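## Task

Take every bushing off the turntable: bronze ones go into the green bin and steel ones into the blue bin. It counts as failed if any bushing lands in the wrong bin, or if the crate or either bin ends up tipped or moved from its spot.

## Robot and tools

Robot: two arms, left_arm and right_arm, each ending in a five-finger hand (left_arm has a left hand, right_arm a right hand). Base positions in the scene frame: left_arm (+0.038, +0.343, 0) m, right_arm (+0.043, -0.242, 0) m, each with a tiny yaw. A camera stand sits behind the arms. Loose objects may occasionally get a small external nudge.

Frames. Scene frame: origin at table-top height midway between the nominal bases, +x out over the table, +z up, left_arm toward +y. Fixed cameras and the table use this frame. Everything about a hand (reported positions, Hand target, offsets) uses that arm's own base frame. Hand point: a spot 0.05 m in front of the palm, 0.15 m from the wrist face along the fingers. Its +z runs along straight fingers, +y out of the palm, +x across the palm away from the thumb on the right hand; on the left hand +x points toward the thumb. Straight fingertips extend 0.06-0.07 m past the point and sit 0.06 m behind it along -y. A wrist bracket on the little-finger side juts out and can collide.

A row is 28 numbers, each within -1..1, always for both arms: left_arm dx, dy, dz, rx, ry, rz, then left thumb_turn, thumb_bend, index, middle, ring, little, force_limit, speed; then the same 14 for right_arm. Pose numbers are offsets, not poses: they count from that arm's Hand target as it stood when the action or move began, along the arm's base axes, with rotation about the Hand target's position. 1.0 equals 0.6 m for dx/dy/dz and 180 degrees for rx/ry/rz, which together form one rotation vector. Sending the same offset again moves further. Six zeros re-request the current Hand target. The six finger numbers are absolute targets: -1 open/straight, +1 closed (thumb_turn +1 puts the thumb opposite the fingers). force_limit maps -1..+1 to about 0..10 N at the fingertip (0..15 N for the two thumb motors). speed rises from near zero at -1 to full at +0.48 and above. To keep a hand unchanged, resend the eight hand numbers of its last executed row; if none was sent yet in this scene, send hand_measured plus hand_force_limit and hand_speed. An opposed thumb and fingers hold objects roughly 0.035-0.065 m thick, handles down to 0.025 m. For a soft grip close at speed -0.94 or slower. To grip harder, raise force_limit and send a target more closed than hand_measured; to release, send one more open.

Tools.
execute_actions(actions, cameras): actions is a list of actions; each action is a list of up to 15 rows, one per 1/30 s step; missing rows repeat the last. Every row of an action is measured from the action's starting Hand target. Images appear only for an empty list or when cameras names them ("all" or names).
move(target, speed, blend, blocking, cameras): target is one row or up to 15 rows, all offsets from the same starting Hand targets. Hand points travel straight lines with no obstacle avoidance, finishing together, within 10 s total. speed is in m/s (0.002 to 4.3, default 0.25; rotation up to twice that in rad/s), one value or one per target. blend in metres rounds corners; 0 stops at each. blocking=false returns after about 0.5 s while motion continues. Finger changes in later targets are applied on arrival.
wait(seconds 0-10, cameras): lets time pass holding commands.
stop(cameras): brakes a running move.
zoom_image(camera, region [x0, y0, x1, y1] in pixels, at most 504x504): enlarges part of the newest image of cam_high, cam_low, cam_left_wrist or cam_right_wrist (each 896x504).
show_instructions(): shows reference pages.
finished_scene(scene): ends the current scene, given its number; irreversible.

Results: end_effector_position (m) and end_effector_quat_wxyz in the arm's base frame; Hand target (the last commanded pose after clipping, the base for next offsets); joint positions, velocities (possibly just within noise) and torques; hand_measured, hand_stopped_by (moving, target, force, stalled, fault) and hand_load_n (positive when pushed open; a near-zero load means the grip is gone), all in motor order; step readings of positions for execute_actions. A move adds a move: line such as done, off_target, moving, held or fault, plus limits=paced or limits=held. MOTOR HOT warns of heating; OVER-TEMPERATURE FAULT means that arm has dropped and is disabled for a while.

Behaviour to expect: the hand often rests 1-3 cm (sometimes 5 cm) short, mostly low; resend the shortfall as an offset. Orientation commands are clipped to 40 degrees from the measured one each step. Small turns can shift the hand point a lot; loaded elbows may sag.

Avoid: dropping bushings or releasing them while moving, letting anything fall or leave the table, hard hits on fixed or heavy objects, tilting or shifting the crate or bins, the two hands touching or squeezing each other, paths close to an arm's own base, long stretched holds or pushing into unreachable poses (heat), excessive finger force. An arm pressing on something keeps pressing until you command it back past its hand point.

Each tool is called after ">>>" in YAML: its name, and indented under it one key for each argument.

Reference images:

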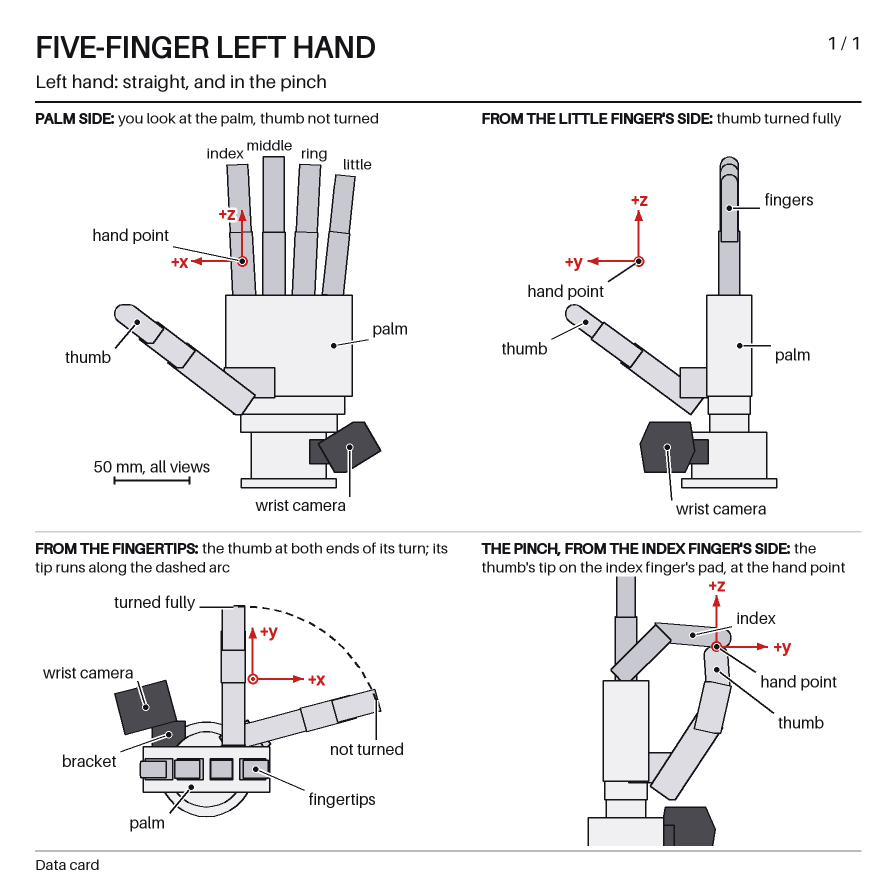

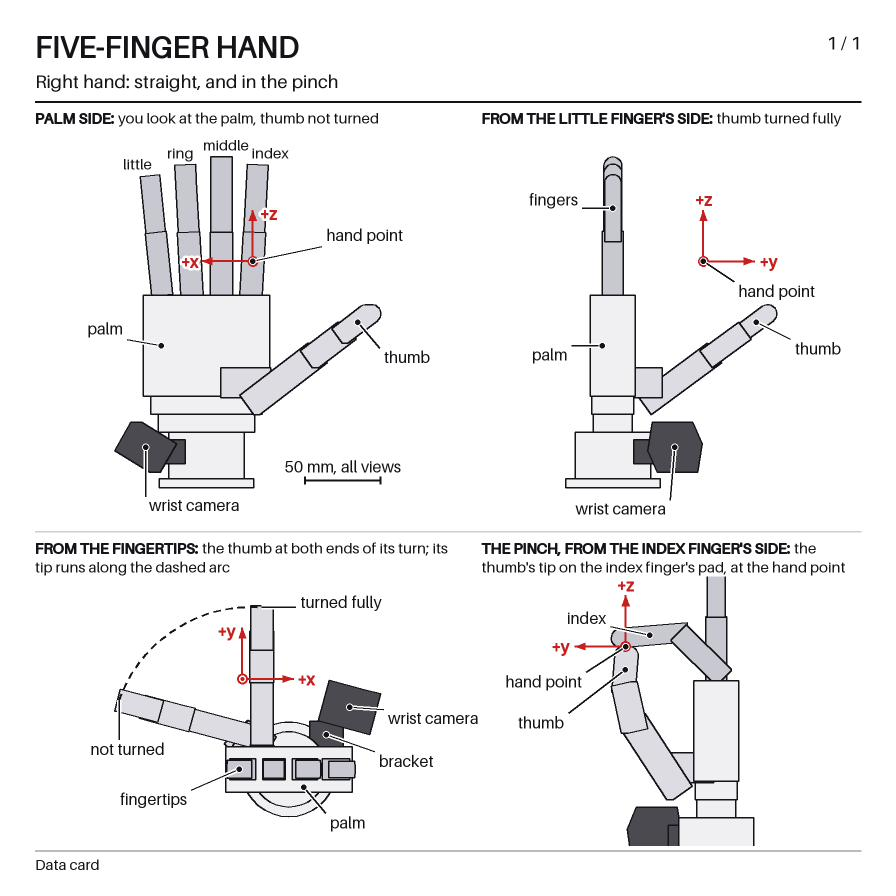

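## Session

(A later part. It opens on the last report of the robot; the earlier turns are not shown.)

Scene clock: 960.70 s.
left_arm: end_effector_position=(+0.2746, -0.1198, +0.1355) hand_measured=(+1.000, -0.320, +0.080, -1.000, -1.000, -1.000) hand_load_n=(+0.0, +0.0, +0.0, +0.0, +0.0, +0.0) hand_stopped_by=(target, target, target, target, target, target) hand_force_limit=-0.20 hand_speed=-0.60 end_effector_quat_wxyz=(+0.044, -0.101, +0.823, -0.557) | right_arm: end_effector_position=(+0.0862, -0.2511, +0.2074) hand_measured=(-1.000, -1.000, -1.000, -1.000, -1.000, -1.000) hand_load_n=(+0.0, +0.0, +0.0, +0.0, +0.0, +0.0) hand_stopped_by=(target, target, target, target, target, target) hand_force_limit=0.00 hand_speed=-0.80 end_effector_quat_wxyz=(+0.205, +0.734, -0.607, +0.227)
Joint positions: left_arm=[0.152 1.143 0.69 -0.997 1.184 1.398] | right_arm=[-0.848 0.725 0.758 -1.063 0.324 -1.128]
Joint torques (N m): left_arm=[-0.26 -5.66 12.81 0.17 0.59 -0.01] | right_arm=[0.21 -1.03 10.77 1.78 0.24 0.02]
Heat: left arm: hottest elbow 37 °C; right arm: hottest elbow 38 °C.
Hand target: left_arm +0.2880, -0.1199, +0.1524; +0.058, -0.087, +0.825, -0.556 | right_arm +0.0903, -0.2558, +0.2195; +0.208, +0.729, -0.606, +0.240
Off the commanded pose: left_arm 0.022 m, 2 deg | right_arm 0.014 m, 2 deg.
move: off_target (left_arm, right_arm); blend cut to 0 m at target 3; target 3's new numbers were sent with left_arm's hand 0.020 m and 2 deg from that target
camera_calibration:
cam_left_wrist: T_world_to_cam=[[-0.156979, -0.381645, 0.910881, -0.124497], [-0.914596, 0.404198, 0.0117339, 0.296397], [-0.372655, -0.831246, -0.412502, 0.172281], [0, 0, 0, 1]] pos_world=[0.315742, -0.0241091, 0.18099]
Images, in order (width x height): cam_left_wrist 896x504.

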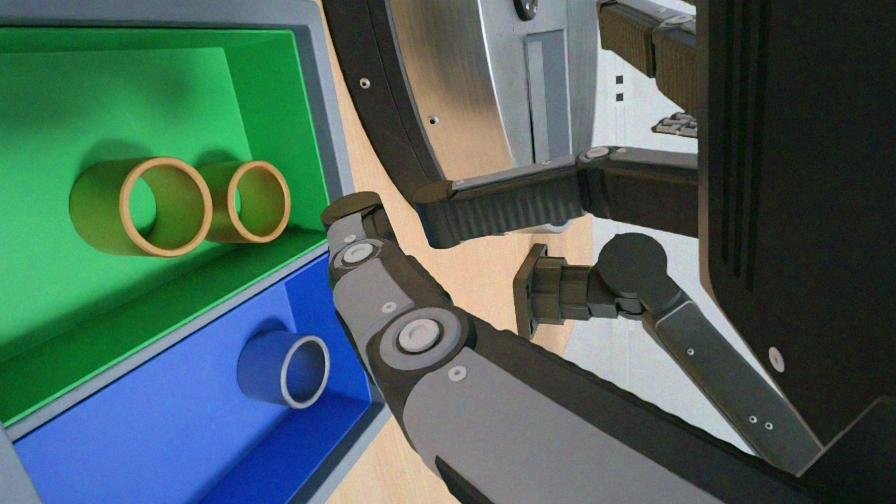

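>>> move:
  target:
    - [0.0,0.0,0.1,0,0,0, 1,0.75,-0.25,-1,-1,-1, -0.2, 0, 0,0,0,0,0,0,-1,-1,-1,-1,-1,-1,0,-0.8]
    - [-0.1117,-0.5917,0.075,0,0,0, 1,0.75,-0.25,-1,-1,-1, -0.2, 0, 0,0,0,0,0,0,-1,-1,-1,-1,-1,-1,0,-0.8]
    - [-0.119,-0.5875,-0.029,0,0,0, 1,0.75,-0.25,-1,-1,-1, -0.2, 0, 0,0,0,0,0,0,-1,-1,-1,-1,-1,-1,0,-0.8]
  speed: [0.2,0.25,0.12]
  blend: [0.04,0.01,0]
  cameras: ["cam_left_wrist"]

>>> zoom_image:
  camera: "cam_left_wrist"
  region: [250, 50, 600, 400]

Scene clock: 985.17 s.
left_arm: end_effector_position=(+0.2186, -0.4660, +0.1351) hand_measured=(+1.000, +0.750, -0.250, -1.000, -1.000, -1.000) hand_load_n=(+0.0, +0.0, +0.0, +0.0, +0.0, +0.0) hand_stopped_by=(target, target, target, target, target, target) hand_force_limit=-0.20 hand_speed=0.00 end_effector_quat_wxyz=(+0.062, -0.085, +0.828, -0.551) | right_arm: end_effector_position=(+0.0862, -0.2511, +0.2074) hand_measured=(-1.000, -1.000, -1.000, -1.000, -1.000, -1.000) hand_load_n=(-0.5, +0.0, +0.0, +0.0, +0.0, +0.0) hand_stopped_by=(target, target, target, target, target, target) hand_force_limit=0.00 hand_speed=-0.80 end_effector_quat_wxyz=(+0.205, +0.734, -0.607, +0.227)
Joint positions: left_arm=[-0.959 1.32 0.713 0.183 0.367 0.17] | right_arm=[-0.848 0.725 0.758 -1.063 0.324 -1.128]
Joint torques (N m): left_arm=[-0.26 -7.47 9.99 2.96 -0.03 -0.13] | right_arm=[0.15 -1.14 10.71 1.77 0.24 0.01]
Heat: left arm: hottest elbow 39 °C; right arm: hottest elbow 38 °C.
Hand target: left_arm +0.2167, -0.4725, +0.1352; +0.058, -0.087, +0.824, -0.556 | right_arm +0.0903, -0.2558, +0.2195; +0.208, +0.729, -0.606, +0.240
Off the commanded pose: left_arm 0.007 m, 1 deg | right_arm 0.014 m, 2 deg.
move: off_target (right_arm); blend cut to 0.03 m at target 1
camera_calibration:
cam_left_wrist: T_world_to_cam=[[-0.201155, -0.39854, 0.89482, -0.26116], [-0.91129, 0.411192, -0.0217178, 0.392219], [-0.359288, -0.819809, -0.445899, -0.129694], [0, 0, 0, 1]] pos_world=[0.258294, -0.371684, 0.184379]
Images, in order (width x height): cam_left_wrist 896x504.

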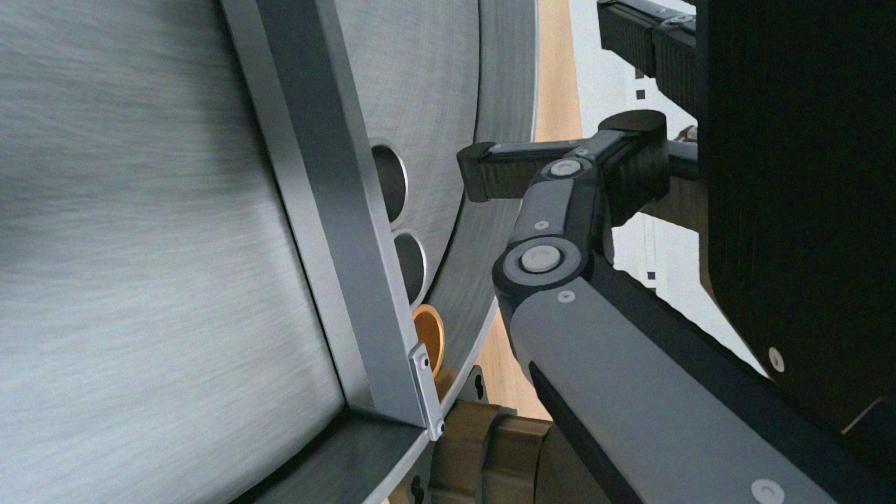

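Scaled by 1.440 from the camera's 896x504 image, which has a finer 1280x720 frame.

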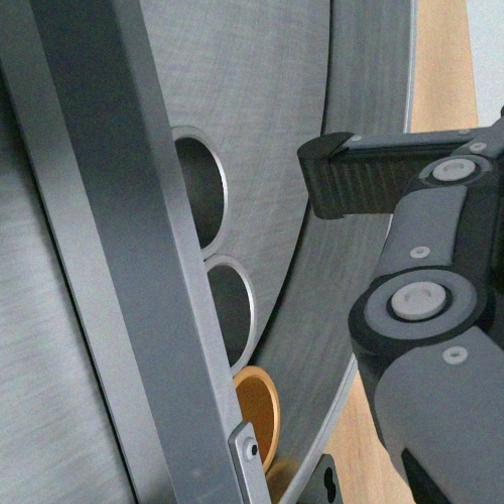

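>>> move:
  target:
    - [-0.0072,-0.0142,-0.0453,0,0,0, 1,0.75,-0.25,-1,-1,-1, -0.2, 0, 0,0,0,0,0,0,-1,-1,-1,-1,-1,-1,0,-0.8]
  speed: 0.1
  cameras: ["cam_left_wrist"]

>>> zoom_image:
  camera: "cam_left_wrist"
  region: [300, 50, 600, 350]

Scene clock: 1005.13 s.
left_arm: end_effector_position=(+0.2156, -0.4746, +0.1087) hand_measured=(+1.000, +0.750, -0.250, -1.000, -1.000, -1.000) hand_load_n=(+0.0, +0.0, +0.0, +0.0, +0.0, +0.0) hand_stopped_by=(target, target, target, target, target, target) hand_force_limit=-0.20 hand_speed=0.00 end_effector_quat_wxyz=(+0.063, -0.085, +0.827, -0.552) | right_arm: end_effector_position=(+0.0862, -0.2511, +0.2074) hand_measured=(-1.000, -1.000, -1.000, -1.000, -1.000, -1.000) hand_load_n=(+0.0, +0.0, +0.0, +0.0, +0.0, +0.0) hand_stopped_by=(target, target, target, target, target, target) hand_force_limit=0.00 hand_speed=-0.80 end_effector_quat_wxyz=(+0.205, +0.734, -0.607, +0.227)
Joint positions: left_arm=[-0.979 1.389 0.689 0.28 0.346 0.161] | right_arm=[-0.848 0.725 0.758 -1.063 0.324 -1.128]
Joint torques (N m): left_arm=[-0.44 -7.88 9.4 2.99 -0.03 -0.14] | right_arm=[0.26 -1.03 10.74 1.77 0.24 0.02]
Heat: left arm: hottest elbow 38 °C; right arm: hottest elbow 38 °C.
Hand target: left_arm +0.2122, -0.4810, +0.1078; +0.058, -0.087, +0.825, -0.556 | right_arm +0.0903, -0.2558, +0.2195; +0.208, +0.729, -0.606, +0.240
Off the commanded pose: left_arm 0.007 m, 1 deg | right_arm 0.014 m, 2 deg.
move: off_target (right_arm)
camera_calibration:
cam_left_wrist: T_world_to_cam=[[-0.201167, -0.398038, 0.89504, -0.241369], [-0.912034, 0.409476, -0.0228861, 0.391907], [-0.357388, -0.820911, -0.445397, -0.150485], [0, 0, 0, 1]] pos_world=[0.255095, -0.380086, 0.157979]
Images, in order (width x height): cam_left_wrist 896x504.

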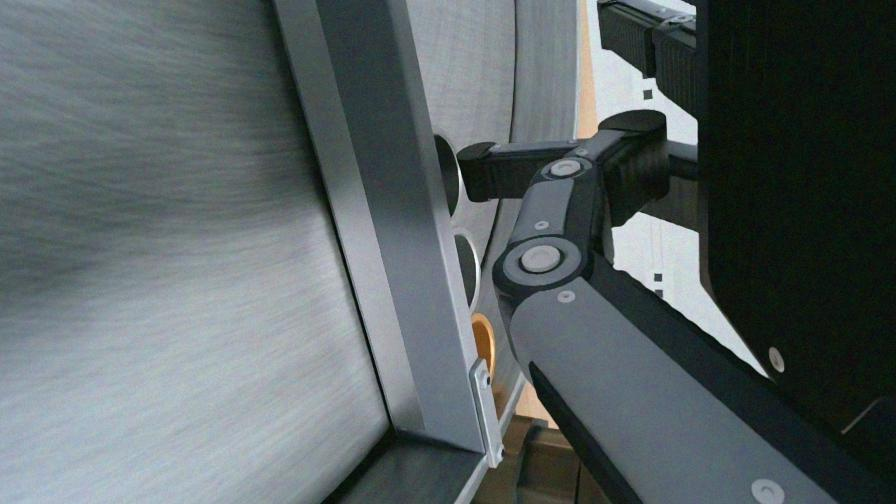

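Scaled by 1.680 from the camera's 896x504 image, which has a finer 1280x720 frame.

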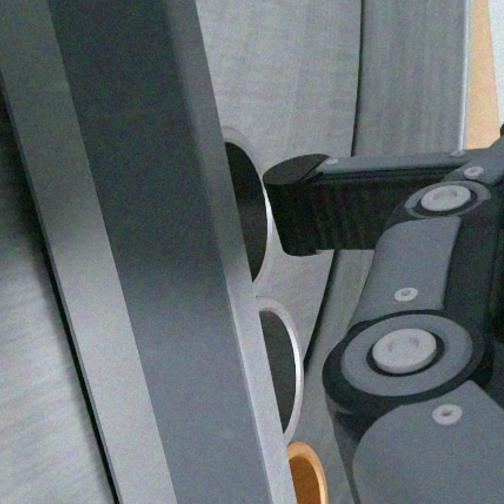

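>>> move:
  target:
    - [-0.001,0.001,-0.043,0,0,0, 1,0.75,-0.25,-1,-1,-1, -0.2, 0, 0,0,0,0,0,0,-1,-1,-1,-1,-1,-1,0,-0.8]
  speed: 0.06
  cameras: ["cam_left_wrist"]

>>> zoom_image:
  camera: "cam_left_wrist"
  region: [300, 50, 600, 350]

Scene clock: 1014.13 s.
left_arm: end_effector_position=(+0.2157, -0.4747, +0.0840) hand_measured=(+1.000, +0.750, -0.250, -1.000, -1.000, -1.000) hand_load_n=(+0.0, +0.0, +0.0, +0.0, +0.0, +0.0) hand_stopped_by=(target, target, target, target, target, target) hand_force_limit=-0.20 hand_speed=0.00 end_effector_quat_wxyz=(+0.063, -0.085, +0.827, -0.553) | right_arm: end_effector_position=(+0.0862, -0.2511, +0.2074) hand_measured=(-1.000, -1.000, -1.000, -1.000, -1.000, -1.000) hand_load_n=(+0.0, +0.0, +0.0, +0.0, +0.0, +0.0) hand_stopped_by=(target, target, target, target, target, target) hand_force_limit=0.00 hand_speed=-0.80 end_effector_quat_wxyz=(+0.205, +0.734, -0.607, +0.227)
Joint positions: left_arm=[-0.979 1.447 0.66 0.369 0.346 0.16] | right_arm=[-0.848 0.725 0.758 -1.063 0.324 -1.128]
Joint torques (N m): left_arm=[-0.44 -8.18 8.76 3.02 -0.03 -0.14] | right_arm=[0.09 -1.14 10.73 1.77 0.24 0.03]
Heat: left arm: hottest elbow 37 °C; right arm: hottest elbow 38 °C.
Hand target: left_arm +0.2117, -0.4805, +0.0822; +0.058, -0.087, +0.824, -0.556 | right_arm +0.0903, -0.2558, +0.2195; +0.208, +0.729, -0.606, +0.240
Off the commanded pose: left_arm 0.007 m, 1 deg | right_arm 0.014 m, 2 deg.
move: off_target (right_arm)
camera_calibration:
cam_left_wrist: T_world_to_cam=[[-0.201881, -0.39649, 0.895567, -0.218472], [-0.912242, 0.408913, -0.0246041, 0.391409], [-0.356453, -0.821941, -0.444246, -0.162316], [0, 0, 0, 1]] pos_world=[0.255096, -0.380088, 0.133178]
Images, in order (width x height): cam_left_wrist 896x504.

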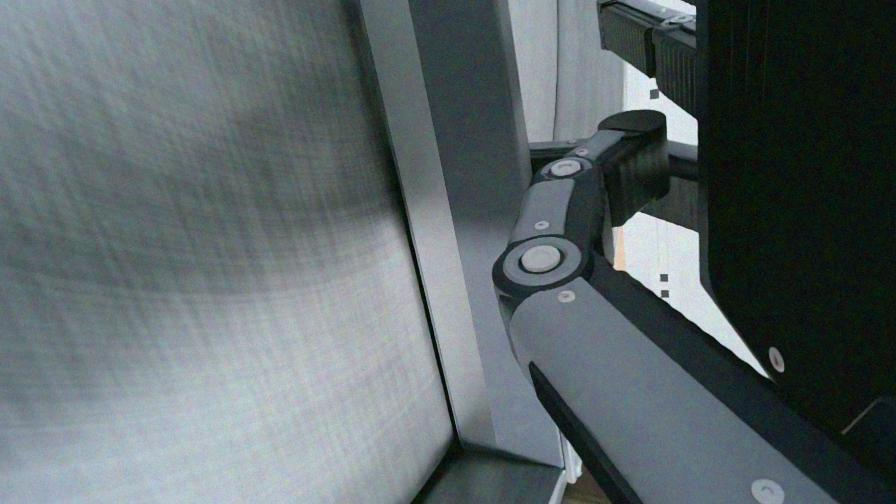

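Scaled by 1.680 from the camera's 896x504 image, which has a finer 1280x720 frame.

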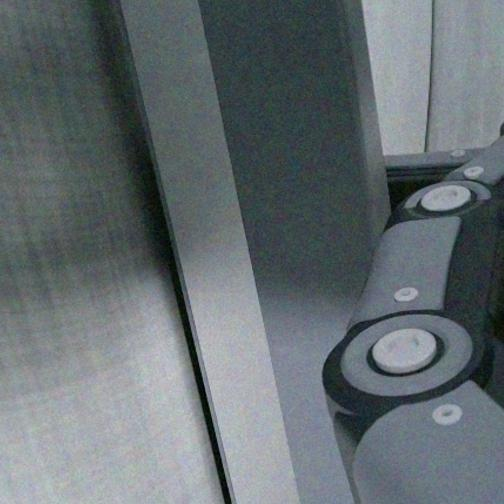

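>>> move:
  target:
    - [0.0735,-0.1468,-0.001,0,0,0, 1,0.75,-0.25,-1,-1,-1, -0.2, 0, 0,0,0,0,0,0,-1,-1,-1,-1,-1,-1,0,-0.8]
  speed: 0.08
  cameras: ["cam_left_wrist"]

Scene clock: 1022.03 s.
left_arm: end_effector_position=(+0.2526, -0.5516, +0.0758) hand_measured=(+1.000, +0.750, -0.250, -1.000, -1.000, -1.000) hand_load_n=(+0.0, +0.0, -0.5, +0.0, +0.0, +0.0) hand_stopped_by=(target, target, target, target, target, target) hand_force_limit=-0.20 hand_speed=0.00 end_effector_quat_wxyz=(+0.061, -0.085, +0.827, -0.552) | right_arm: end_effector_position=(+0.0862, -0.2511, +0.2074) hand_measured=(-1.000, -1.000, -1.000, -1.000, -1.000, -1.000) hand_load_n=(+0.0, +0.0, +0.0, +0.0, +0.0, +0.0) hand_stopped_by=(target, target, target, target, target, target) hand_force_limit=0.00 hand_speed=-0.80 end_effector_quat_wxyz=(+0.205, +0.734, -0.607, +0.227)
Joint positions: left_arm=[-1.004 1.659 0.889 0.354 0.326 0.148] | right_arm=[-0.848 0.725 0.758 -1.063 0.324 -1.128]
Joint torques (N m): left_arm=[-0.67 -10.7 12.53 1.55 -0.1 -0.13] | right_arm=[0.15 -1.08 10.74 1.83 0.24 0.01]
Heat: left arm: hottest elbow 37 °C; right arm: hottest elbow 38 °C.
Hand target: left_arm +0.2558, -0.5685, +0.0814; +0.058, -0.087, +0.825, -0.556 | right_arm +0.0903, -0.2558, +0.2195; +0.208, +0.729, -0.606, +0.240
Off the commanded pose: left_arm 0.018 m, 1 deg | right_arm 0.014 m, 2 deg.
move: off_target (left_arm, right_arm)
camera_calibration:
cam_left_wrist: T_world_to_cam=[[-0.199546, -0.396416, 0.896123, -0.234758], [-0.911528, 0.410687, -0.0213012, 0.456903], [-0.359581, -0.821091, -0.443295, -0.214813], [0, 0, 0, 1]] pos_world=[0.292392, -0.457087, 0.124879]
Images, in order (width x height): cam_left_wrist 896x504.

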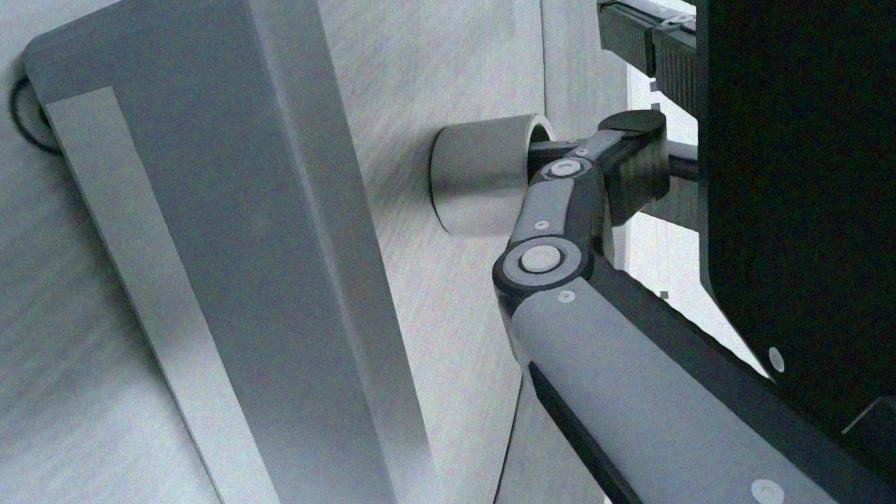

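>>> move:
  target:
    - [0.0,-0.01,-0.004,0,0,0, 1,-0.2,-0.25,-1,-1,-1, -0.2, 0.3, 0,0,0,0,0,0,-1,-1,-1,-1,-1,-1,0,-0.8]
    - [0.0,-0.01,-0.004,0,0,0, 1,-0.16,0.5,-1,-1,-1, -0.25, -0.7, 0,0,0,0,0,0,-1,-1,-1,-1,-1,-1,0,-0.8]
    - [0.0,-0.01,-0.004,0,0,0, 1,0.2,0.5,-1,-1,-1, -0.3, -0.85, 0,0,0,0,0,0,-1,-1,-1,-1,-1,-1,0,-0.8]
    - [0.0,0.01,0.2,0,0,0, 1,0.2,0.5,-1,-1,-1, -0.3, -0.85, 0,0,0,0,0,0,-1,-1,-1,-1,-1,-1,0,-0.8]
  speed: [0.07,0.07,0.07,0.1]
  cameras: ["cam_left_wrist"]

Scene clock: 1036.17 s.
left_arm: end_effector_position=(+0.2448, -0.5487, +0.1647) hand_measured=(+1.000, -0.144, +0.216, -1.000, -1.000, -1.000) hand_load_n=(-1.0, +1.5, +6.5, +0.0, +0.0, +0.0) hand_stopped_by=(target, force, force, target, target, target) hand_force_limit=-0.30 hand_speed=-0.85 end_effector_quat_wxyz=(+0.048, -0.092, +0.840, -0.533) | right_arm: end_effector_position=(+0.0862, -0.2511, +0.2074) hand_measured=(-1.000, -1.000, -1.000, -1.000, -1.000, -1.000) hand_load_n=(+0.0, +0.0, +0.0, +0.0, +0.0, +0.0) hand_stopped_by=(target, target, target, target, target, target) hand_force_limit=0.00 hand_speed=-0.80 end_effector_quat_wxyz=(+0.205, +0.734, -0.607, +0.227)
Joint positions: left_arm=[-1.012 1.497 1.012 0.017 0.325 0.141] | right_arm=[-0.848 0.725 0.758 -1.063 0.324 -1.128]
Joint torques (N m): left_arm=[0.85 -13.45 14.75 1.73 0.14 -0.02] | right_arm=[0.03 -1.14 10.71 1.78 0.24 0.01]
Heat: left arm: hottest elbow 37 °C; right arm: hottest elbow 38 °C.
Hand target: left_arm +0.2558, -0.5625, +0.2014; +0.058, -0.087, +0.825, -0.556 | right_arm +0.0903, -0.2558, +0.2195; +0.208, +0.729, -0.606, +0.240
Off the commanded pose: left_arm 0.041 m, 3 deg | right_arm 0.014 m, 2 deg.
move: off_target (left_arm, right_arm); target 2's new numbers were sent with left_arm's hand 0.017 m and 1 deg from that target; target 3's new numbers were sent with left_arm's hand 0.014 m and 0 deg from that target
camera_calibration:
cam_left_wrist: T_world_to_cam=[[-0.171034, -0.433907, 0.884574, -0.340401], [-0.909629, 0.414515, 0.0274519, 0.444054], [-0.37858, -0.799939, -0.465591, -0.155973], [0, 0, 0, 1]] pos_world=[0.286656, -0.456538, 0.2163]
Images, in order (width x height): cam_left_wrist 896x504.

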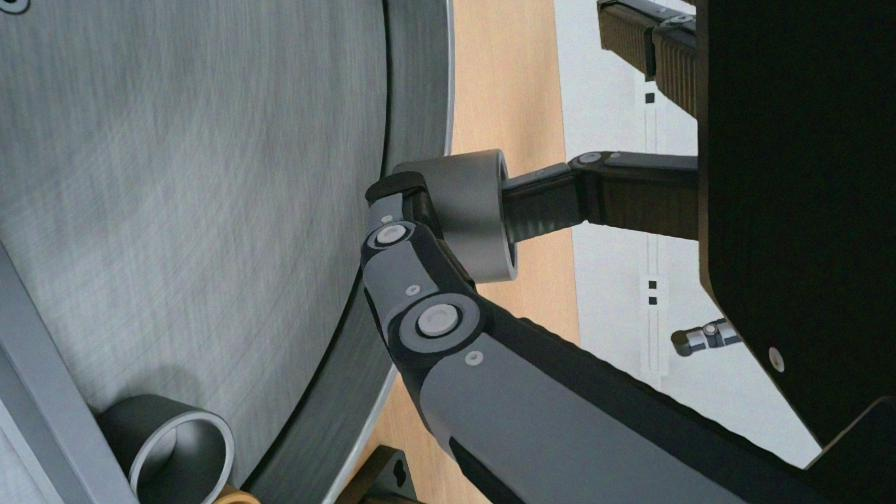

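>>> move:
  target:
    - [0.0,0.02,0.1,0,0,0, 1,0.2,0.5,-1,-1,-1, -0.3, -0.85, 0,0,0,0,0,0,-1,-1,-1,-1,-1,-1,0,-0.8]
    - [-0.1013,0.77,-0.08,0,0,0, 1,0.2,0.5,-1,-1,-1, -0.3, -0.85, 0,0,0,0,0,0,-1,-1,-1,-1,-1,-1,0,-0.8]
    - [-0.1013,0.77,-0.19,0,0,0, 1,0.2,0.5,-1,-1,-1, -0.3, -0.85, 0,0,0,0,0,0,-1,-1,-1,-1,-1,-1,0,-0.8]
  speed: [0.12,0.2,0.1]
  blend: [0.03,0.01,0]
  cameras: ["cam_left_wrist"]

Scene clock: 1052.07 s.
left_arm: end_effector_position=(+0.1861, -0.1046, +0.0815) hand_measured=(+1.000, -0.144, +0.216, -1.000, -1.000, -1.000) hand_load_n=(-1.5, +2.0, +6.5, +0.0, +0.0, +0.0) hand_stopped_by=(target, force, force, target, target, target) hand_force_limit=-0.30 hand_speed=-0.85 end_effector_quat_wxyz=(+0.050, -0.088, +0.826, -0.555) | right_arm: end_effector_position=(+0.0862, -0.2511, +0.2074) hand_measured=(-1.000, -1.000, -1.000, -1.000, -1.000, -1.000) hand_load_n=(+0.0, +0.5, +0.0, +0.0, +0.0, +0.0) hand_stopped_by=(target, target, target, target, target, target) hand_force_limit=0.00 hand_speed=-0.80 end_effector_quat_wxyz=(+0.205, +0.734, -0.607, +0.227)
Joint positions: left_arm=[0.292 1.052 0.468 -1.216 1.17 1.802] | right_arm=[-0.848 0.725 0.758 -1.063 0.324 -1.128]
Joint torques (N m): left_arm=[1.32 -1.49 9.88 -0.47 0.8 0.14] | right_arm=[0.26 -1.08 10.77 1.78 0.24 0.01]
Heat: left arm: hottest elbow 39 °C; right arm: hottest elbow 38 °C.
Hand target: left_arm +0.1950, -0.1004, +0.0873; +0.058, -0.087, +0.825, -0.556 | right_arm +0.0903, -0.2558, +0.2195; +0.208, +0.729, -0.606, +0.240
Off the commanded pose: left_arm 0.011 m, 1 deg | right_arm 0.014 m, 2 deg.
move: off_target (left_arm, right_arm)
camera_calibration:
cam_left_wrist: T_world_to_cam=[[-0.182884, -0.388056, 0.903308, -0.0787718], [-0.908616, 0.417608, -0.00455659, 0.211534], [-0.375461, -0.821593, -0.428968, 0.132563], [0, 0, 0, 1]] pos_world=[0.227569, -0.0099931, 0.128985]
Images, in order (width x height): cam_left_wrist 896x504.

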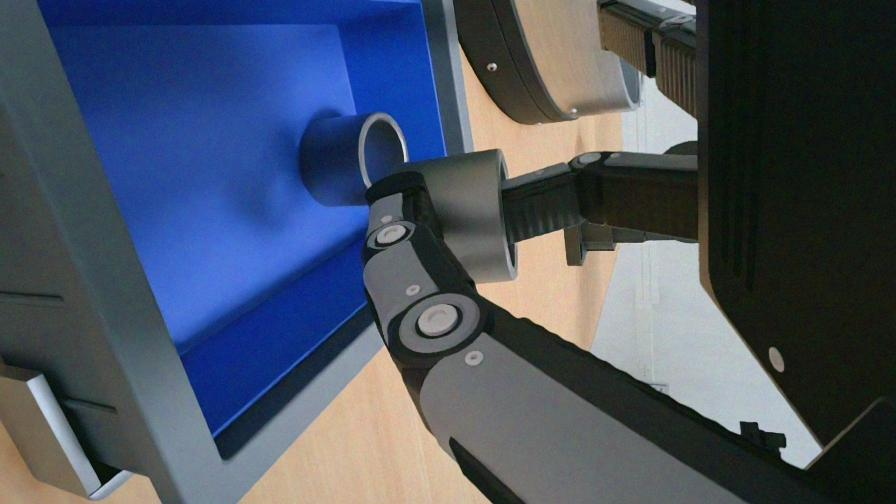

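>>> move:
  target:
    - [0.0,0.0,-0.06,0,0,0, 1,0.2,0.5,-1,-1,-1, -0.3, -0.85, 0,0,0,0,0,0,-1,-1,-1,-1,-1,-1,0,-0.8]
  speed: 0.1
  cameras: ["cam_left_wrist"]

Scene clock: 1068.27 s.
left_arm: end_effector_position=(+0.1922, -0.1018, +0.0529) hand_measured=(+1.000, -0.144, +0.216, -1.000, -1.000, -1.000) hand_load_n=(-1.0, +2.0, +6.5, +0.0, +0.0, +0.0) hand_stopped_by=(target, force, force, target, target, target) hand_force_limit=-0.30 hand_speed=-0.85 end_effector_quat_wxyz=(+0.054, -0.086, +0.826, -0.555) | right_arm: end_effector_position=(+0.0862, -0.2511, +0.2074) hand_measured=(-1.000, -1.000, -1.000, -1.000, -1.000, -1.000) hand_load_n=(+0.0, +0.0, +0.0, +0.0, +0.0, +0.0) hand_stopped_by=(target, target, target, target, target, target) hand_force_limit=0.00 hand_speed=-0.80 end_effector_quat_wxyz=(+0.205, +0.734, -0.607, +0.227)
Joint positions: left_arm=[0.298 1.147 0.435 -1.09 1.171 1.814] | right_arm=[-0.848 0.725 0.758 -1.063 0.324 -1.128]
Joint torques (N m): left_arm=[0.97 -2.26 7.24 0.44 0.8 0.09] | right_arm=[-0.15 -1.03 10.73 1.73 0.24 0.01]
Heat: left arm: hottest elbow 38 °C; right arm: hottest elbow 38 °C.
Hand target: left_arm +0.1951, -0.1004, +0.0515; +0.058, -0.087, +0.825, -0.556 | right_arm +0.0903, -0.2558, +0.2195; +0.208, +0.729, -0.606, +0.240
Off the commanded pose: left_arm 0.004 m, 1 deg | right_arm 0.014 m, 2 deg.
move: off_target (right_arm)
camera_calibration:
cam_left_wrist: T_world_to_cam=[[-0.190454, -0.389397, 0.901164, -0.0493018], [-0.90912, 0.416355, -0.0122266, 0.216216], [-0.370443, -0.821595, -0.433305, 0.124183], [0, 0, 0, 1]] pos_world=[0.233179, -0.00719222, 0.100882]
Images, in order (width x height): cam_left_wrist 896x504.

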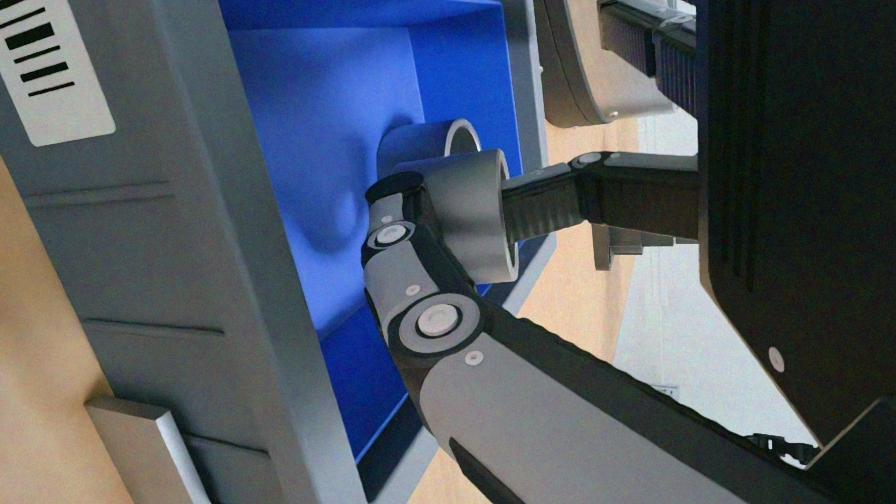

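>>> move:
  target:
    - [0.0,0.0,-0.028,0,0,0, 1,0.2,0.5,-1,-1,-1, -0.3, -0.85, 0,0,0,0,0,0,-1,-1,-1,-1,-1,-1,0,-0.8]
    - [0.0,0.0,-0.028,0,0,0, 1,-0.32,0.08,-1,-1,-1, -0.2, -0.7, 0,0,0,0,0,0,-1,-1,-1,-1,-1,-1,0,-0.8]
    - [0.003,-0.009,0.04,0,0,0, 1,-0.32,0.08,-1,-1,-1, -0.2, -0.6, 0,0,0,0,0,0,-1,-1,-1,-1,-1,-1,0,-0.8]
    - [0.01,-0.012,0.17,0,0,0, 1,-0.32,0.08,-1,-1,-1, -0.2, -0.6, 0,0,0,0,0,0,-1,-1,-1,-1,-1,-1,0,-0.8]
  speed: [0.05,0.05,0.08,0.12]
  blend: [0,0,0.01,0]
  cameras: ["cam_left_wrist","cam_high"]

>>> zoom_image:
  camera: "cam_high"
  region: [400, 110, 600, 310]

Scene clock: 1081.33 s.
left_arm: end_effector_position=(+0.1882, -0.1115, +0.1379) hand_measured=(+1.000, -0.318, +0.080, -1.000, -1.000, -1.000) hand_load_n=(+0.0, +0.0, +0.0, +0.0, +0.0, +0.0) hand_stopped_by=(target, target, target, target, target, target) hand_force_limit=-0.20 hand_speed=-0.60 end_effector_quat_wxyz=(+0.040, -0.101, +0.822, -0.559) | right_arm: end_effector_position=(+0.0862, -0.2511, +0.2074) hand_measured=(-1.000, -1.000, -1.000, -1.000, -1.000, -1.000) hand_load_n=(+0.0, +0.0, +0.0, +0.0, -0.5, +0.0) hand_stopped_by=(target, target, target, target, target, target) hand_force_limit=0.00 hand_speed=-0.80 end_effector_quat_wxyz=(+0.205, +0.734, -0.607, +0.227)
Joint positions: left_arm=[0.262 0.943 0.569 -1.365 1.185 1.701] | right_arm=[-0.848 0.725 0.758 -1.063 0.324 -1.128]
Joint torques (N m): left_arm=[0.38 -2.55 12.75 -0.38 0.6 0.08] | right_arm=[0.03 -0.97 10.76 1.8 0.24 0.01]
Heat: left arm: hottest elbow 37 °C; right arm: hottest elbow 38 °C.
Hand target: left_arm +0.2011, -0.1077, +0.1534; +0.058, -0.087, +0.824, -0.556 | right_arm +0.0903, -0.2558, +0.2195; +0.208, +0.729, -0.606, +0.240
Off the commanded pose: left_arm 0.021 m, 3 deg | right_arm 0.014 m, 2 deg.
move: off_target (left_arm, right_arm); blend cut to 0 m at target 3; target 3's new numbers were sent with left_arm's hand 0.018 m and 1 deg from that target
camera_calibration:
cam_left_wrist: T_world_to_cam=[[-0.152162, -0.376059, 0.914017, -0.137928], [-0.912842, 0.408003, 0.0159005, 0.213533], [-0.378901, -0.831933, -0.405365, 0.148061], [0, 0, 0, 1]] pos_world=[0.230035, -0.0158137, 0.182692]
Images, in order (width x height): cam_high 896x504, cam_left_wrist 896x504.

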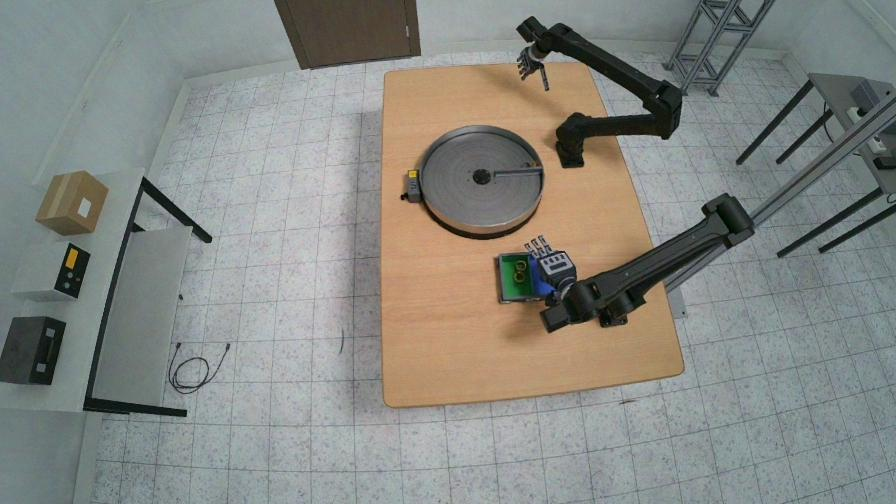

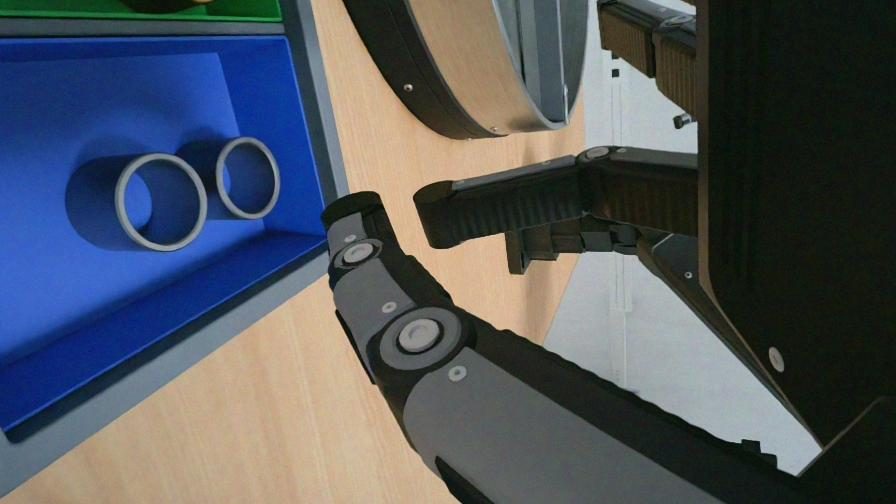

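Scaled by 2.520 from the camera's 896x504 image, which has a finer 1280x720 frame.

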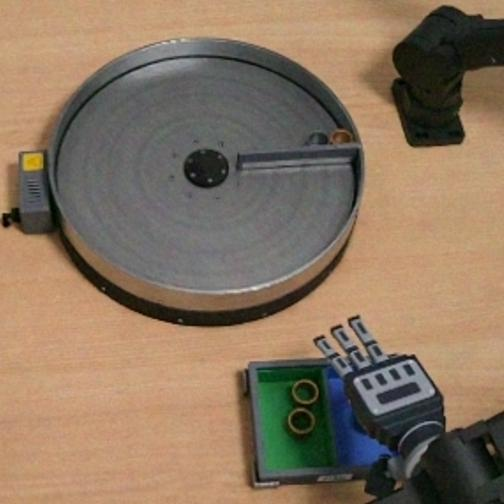

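>>> move:
  target:
    - [0,-0.05,0.1,0,0,0,1,0.75,-0.25,-1,-1,-1,-0.2,0,0,0,0,0,0,0,-1,-1,-1,-1,-1,-1,0,-0.8]
    - [-0.034,-0.6222,0.0777,0,0,0,1,0.75,-0.25,-1,-1,-1,-0.2,0,0,0,0,0,0,0,-1,-1,-1,-1,-1,-1,0,-0.8]
    - [-0.034,-0.6222,-0.0307,0,0,0,1,0.75,-0.25,-1,-1,-1,-0.2,0,0,0,0,0,0,0,-1,-1,-1,-1,-1,-1,0,-0.8]
  speed: [0.12,0.2,0.1]
  blend: [0.03,0.01,0]
  cameras: ["cam_left_wrist","cam_high"]

Scene clock: 1116.23 s.
left_arm: end_effector_position=(+0.1832, -0.4745, +0.1342) hand_measured=(+1.000, +0.750, -0.250, -1.000, -1.000, -1.000) hand_load_n=(+0.0, +0.0, +0.0, +0.0, +0.0, +0.0) hand_stopped_by=(target, target, target, target, target, target) hand_force_limit=-0.20 hand_speed=0.00 end_effector_quat_wxyz=(+0.062, -0.085, +0.828, -0.551) | right_arm: end_effector_position=(+0.0862, -0.2511, +0.2074) hand_measured=(-1.000, -1.000, -1.000, -1.000, -1.000, -1.000) hand_load_n=(+0.0, +0.0, +0.0, +0.5, +0.0, +0.0) hand_stopped_by=(target, target, target, target, target, target) hand_force_limit=0.00 hand_speed=-0.80 end_effector_quat_wxyz=(+0.205, +0.734, -0.607, +0.227)
Joint positions: left_arm=[-1.052 1.29 0.681 0.195 0.28 0.131] | right_arm=[-0.848 0.725 0.758 -1.063 0.324 -1.128]
Joint torques (N m): left_arm=[-0.21 -7.06 10.03 2.93 -0.05 -0.15] | right_arm=[0.09 -1.03 10.73 1.8 0.23 0.01]
Heat: left arm: hottest elbow 39 °C; right arm: hottest elbow 38 °C.
Hand target: left_arm +0.1808, -0.4810, +0.1349; +0.058, -0.087, +0.825, -0.556 | right_arm +0.0903, -0.2558, +0.2195; +0.208, +0.729, -0.606, +0.240
Off the commanded pose: left_arm 0.007 m, 1 deg | right_arm 0.014 m, 2 deg.
move: off_target (right_arm)
camera_calibration:
cam_left_wrist: T_world_to_cam=[[-0.201233, -0.40012, 0.894097, -0.271492], [-0.91132, 0.411156, -0.0211122, 0.36332], [-0.359166, -0.819057, -0.447376, -0.149161], [0, 0, 0, 1]] pos_world=[0.222894, -0.380182, 0.18368]
Images, in order (width x height): cam_high 896x504, cam_left_wrist 896x504.

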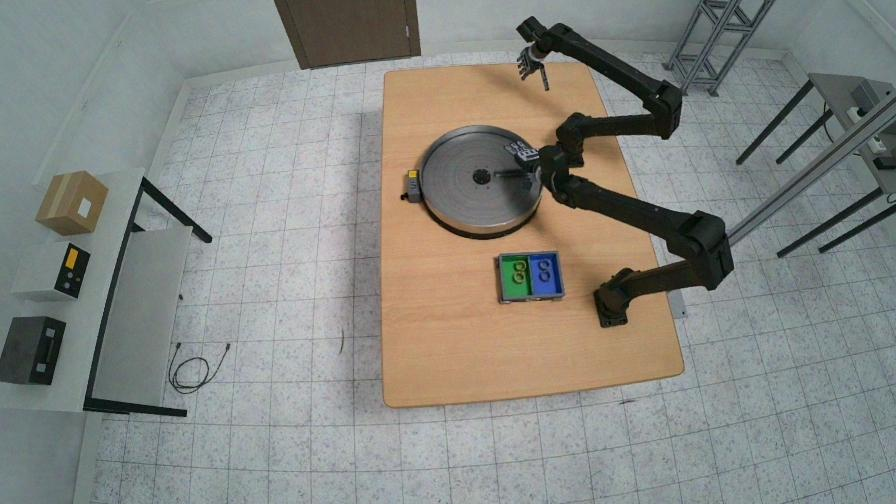

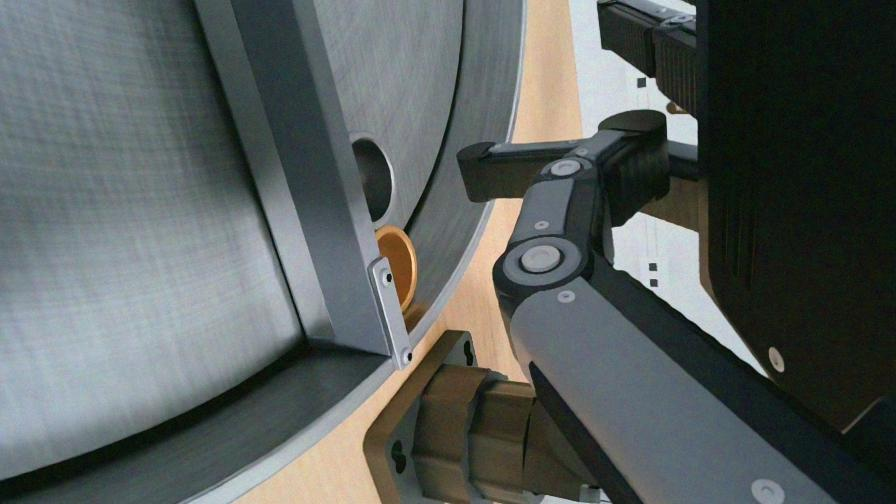

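>>> zoom_image:
  camera: "cam_left_wrist"
  region: [300, 90, 550, 390]

Scaled by 1.680 from the camera's 896x504 image, which has a finer 1280x720 frame.

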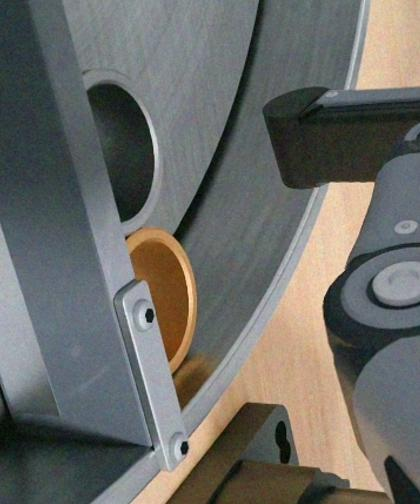

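>>> move:
  target: [0,0,-0.0448,0,0,0,1,0.75,-0.25,-1,-1,-1,-0.2,0,0,0,0,0,0,0,-1,-1,-1,-1,-1,-1,0,-0.8]
  speed: 0.08
  cameras: ["cam_left_wrist"]

>>> zoom_image:
  camera: "cam_left_wrist"
  region: [300, 90, 550, 390]

Scene clock: 1147.93 s.
left_arm: end_effector_position=(+0.1837, -0.4754, +0.1090) hand_measured=(+1.000, +0.750, -0.250, -1.000, -1.000, -1.000) hand_load_n=(+0.0, +0.5, +0.0, +0.0, +0.0, -0.5) hand_stopped_by=(target, target, target, target, target, target) hand_force_limit=-0.20 hand_speed=0.00 end_effector_quat_wxyz=(+0.063, -0.084, +0.827, -0.552) | right_arm: end_effector_position=(+0.0862, -0.2511, +0.2074) hand_measured=(-1.000, -1.000, -1.000, -1.000, -1.000, -1.000) hand_load_n=(+0.0, +0.0, +0.0, +0.0, +0.0, +0.0) hand_stopped_by=(target, target, target, target, target, target) hand_force_limit=0.00 hand_speed=-0.80 end_effector_quat_wxyz=(+0.205, +0.734, -0.607, +0.227)
Joint positions: left_arm=[-1.052 1.346 0.646 0.29 0.28 0.131] | right_arm=[-0.848 0.725 0.758 -1.063 0.324 -1.128]
Joint torques (N m): left_arm=[-0.26 -7.24 9.37 3.11 -0.05 -0.14] | right_arm=[0.09 -1.03 10.77 1.73 0.24 0.03]
Heat: left arm: hottest elbow 38 °C; right arm: hottest elbow 38 °C.
Hand target: left_arm +0.1808, -0.4810, +0.1082; +0.058, -0.087, +0.824, -0.556 | right_arm +0.0903, -0.2558, +0.2195; +0.208, +0.729, -0.606, +0.240
Off the commanded pose: left_arm 0.006 m, 1 deg | right_arm 0.014 m, 2 deg.
move: off_target (right_arm)
camera_calibration:
cam_left_wrist: T_world_to_cam=[[-0.202787, -0.397468, 0.894928, -0.247756], [-0.911288, 0.411074, -0.0239222, 0.363846], [-0.358374, -0.820389, -0.445568, -0.161927], [0, 0, 0, 1]] pos_world=[0.223296, -0.380885, 0.158278]
Images, in order (width x height): cam_left_wrist 896x504.

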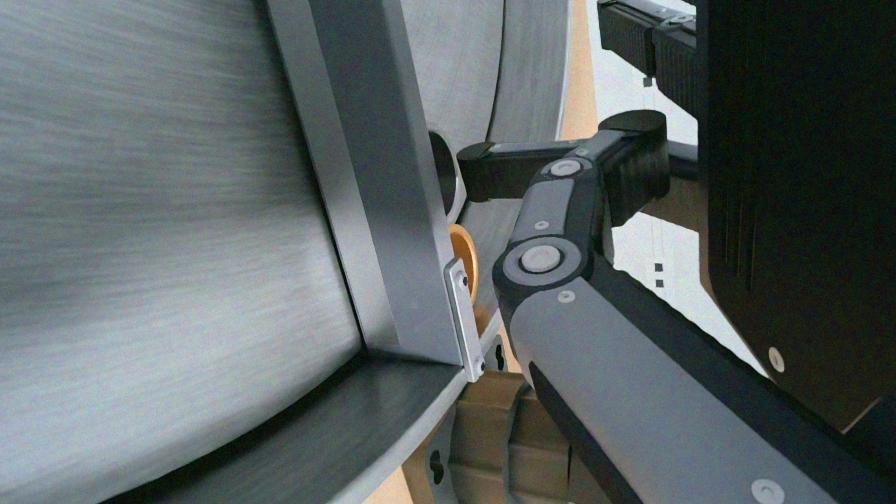

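Scaled by 1.680 from the camera's 896x504 image, which has a finer 1280x720 frame.

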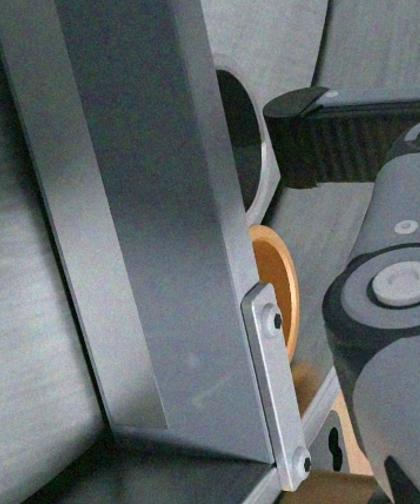

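>>> move:
  target: [0,0.001,-0.0450,0,0,0,1,0.75,-0.25,-1,-1,-1,-0.2,0,0,0,0,0,0,0,-1,-1,-1,-1,-1,-1,0,-0.8]
  speed: 0.06
  cameras: ["cam_left_wrist"]

Scene clock: 1153.87 s.
left_arm: end_effector_position=(+0.1837, -0.4754, +0.0825) hand_measured=(+1.000, +0.750, -0.250, -1.000, -1.000, -1.000) hand_load_n=(+0.0, +0.0, +0.0, +0.0, +0.0, +0.0) hand_stopped_by=(target, target, target, target, target, target) hand_force_limit=-0.20 hand_speed=0.00 end_effector_quat_wxyz=(+0.063, -0.084, +0.827, -0.552) | right_arm: end_effector_position=(+0.0862, -0.2511, +0.2074) hand_measured=(-1.000, -1.000, -1.000, -1.000, -1.000, -1.000) hand_load_n=(+0.0, +0.0, +0.0, +0.0, +0.0, +0.0) hand_stopped_by=(target, target, target, target, target, target) hand_force_limit=0.00 hand_speed=-0.80 end_effector_quat_wxyz=(+0.205, +0.734, -0.607, +0.227)
Joint positions: left_arm=[-1.052 1.411 0.615 0.387 0.28 0.131] | right_arm=[-0.848 0.725 0.758 -1.063 0.324 -1.128]
Joint torques (N m): left_arm=[-0.15 -7.53 8.7 2.89 -0.03 -0.14] | right_arm=[0.21 -1.26 10.76 1.76 0.23 0.03]
Heat: left arm: hottest elbow 38 °C; right arm: hottest elbow 38 °C.
Hand target: left_arm +0.1808, -0.4803, +0.0810; +0.058, -0.087, +0.825, -0.556 | right_arm +0.0903, -0.2558, +0.2195; +0.208, +0.729, -0.606, +0.240
Off the commanded pose: left_arm 0.006 m, 1 deg | right_arm 0.014 m, 2 deg.
move: off_target (right_arm)
camera_calibration:
cam_left_wrist: T_world_to_cam=[[-0.203082, -0.396813, 0.895152, -0.223665], [-0.911294, 0.411024, -0.0245405, 0.363274], [-0.358191, -0.82073, -0.445085, -0.174014], [0, 0, 0, 1]] pos_world=[0.223297, -0.380886, 0.131678]
Images, in order (width x height): cam_left_wrist 896x504.

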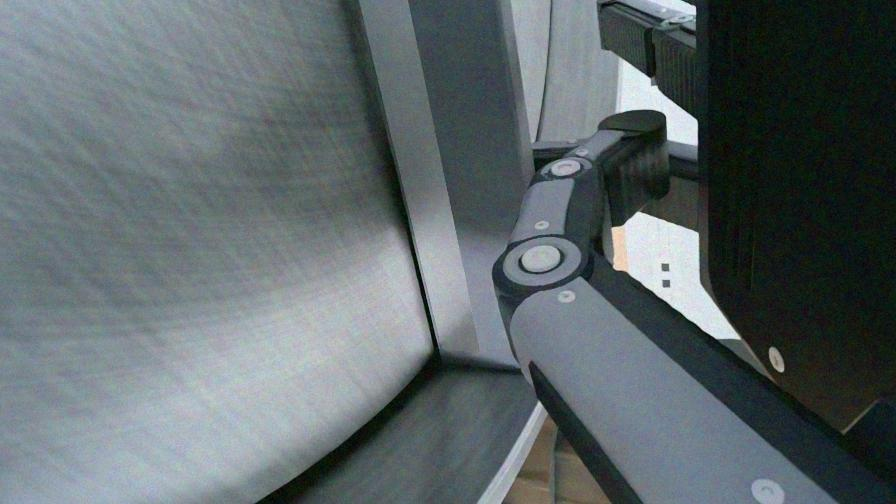

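>>> move:
  target: [0.125,-0.1472,0.0008,0,0,0,1,0.75,-0.25,-1,-1,-1,-0.2,0,0,0,0,0,0,0,-1,-1,-1,-1,-1,-1,0,-0.8]
  speed: 0.08
  cameras: ["cam_left_wrist"]

Scene clock: 1161.07 s.
left_arm: end_effector_position=(+0.2402, -0.5572, +0.0758) hand_measured=(+1.000, +0.750, -0.250, -1.000, -1.000, -1.000) hand_load_n=(+0.0, +0.5, -0.5, +0.0, +0.0, +0.0) hand_stopped_by=(target, target, target, target, target, target) hand_force_limit=-0.20 hand_speed=0.00 end_effector_quat_wxyz=(+0.052, -0.085, +0.827, -0.553) | right_arm: end_effector_position=(+0.0862, -0.2511, +0.2074) hand_measured=(-1.000, -1.000, -1.000, -1.000, -1.000, -1.000) hand_load_n=(+0.0, +0.0, +0.0, +0.0, +0.0, +0.0) hand_stopped_by=(target, target, target, target, target, target) hand_force_limit=0.00 hand_speed=-0.80 end_effector_quat_wxyz=(+0.205, +0.734, -0.607, +0.227)
Joint positions: left_arm=[-1.026 1.659 0.889 0.353 0.322 0.129] | right_arm=[-0.848 0.725 0.758 -1.063 0.324 -1.128]
Joint torques (N m): left_arm=[1.38 -10.52 12.37 1.63 0.04 0.07] | right_arm=[0.03 -1.08 10.73 1.8 0.23 0.02]
Heat: left arm: hottest elbow 37 °C; right arm: hottest elbow 38 °C.
Hand target: left_arm +0.2559, -0.5685, +0.0814; +0.058, -0.087, +0.825, -0.556 | right_arm +0.0903, -0.2558, +0.2195; +0.208, +0.729, -0.606, +0.240
Off the commanded pose: left_arm 0.020 m, 1 deg | right_arm 0.014 m, 2 deg.
move: off_target (left_arm, right_arm)
camera_calibration:
cam_left_wrist: T_world_to_cam=[[-0.189301, -0.392854, 0.899906, -0.240209], [-0.907308, 0.420403, -0.00733132, 0.451208], [-0.375443, -0.81788, -0.436022, -0.218772], [0, 0, 0, 1]] pos_world=[0.281777, -0.462985, 0.124084]
Images, in order (width x height): cam_left_wrist 896x504.

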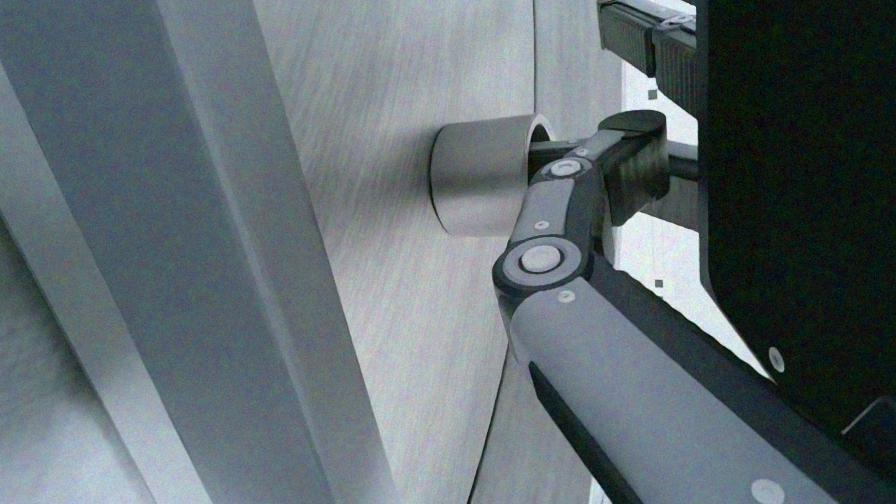

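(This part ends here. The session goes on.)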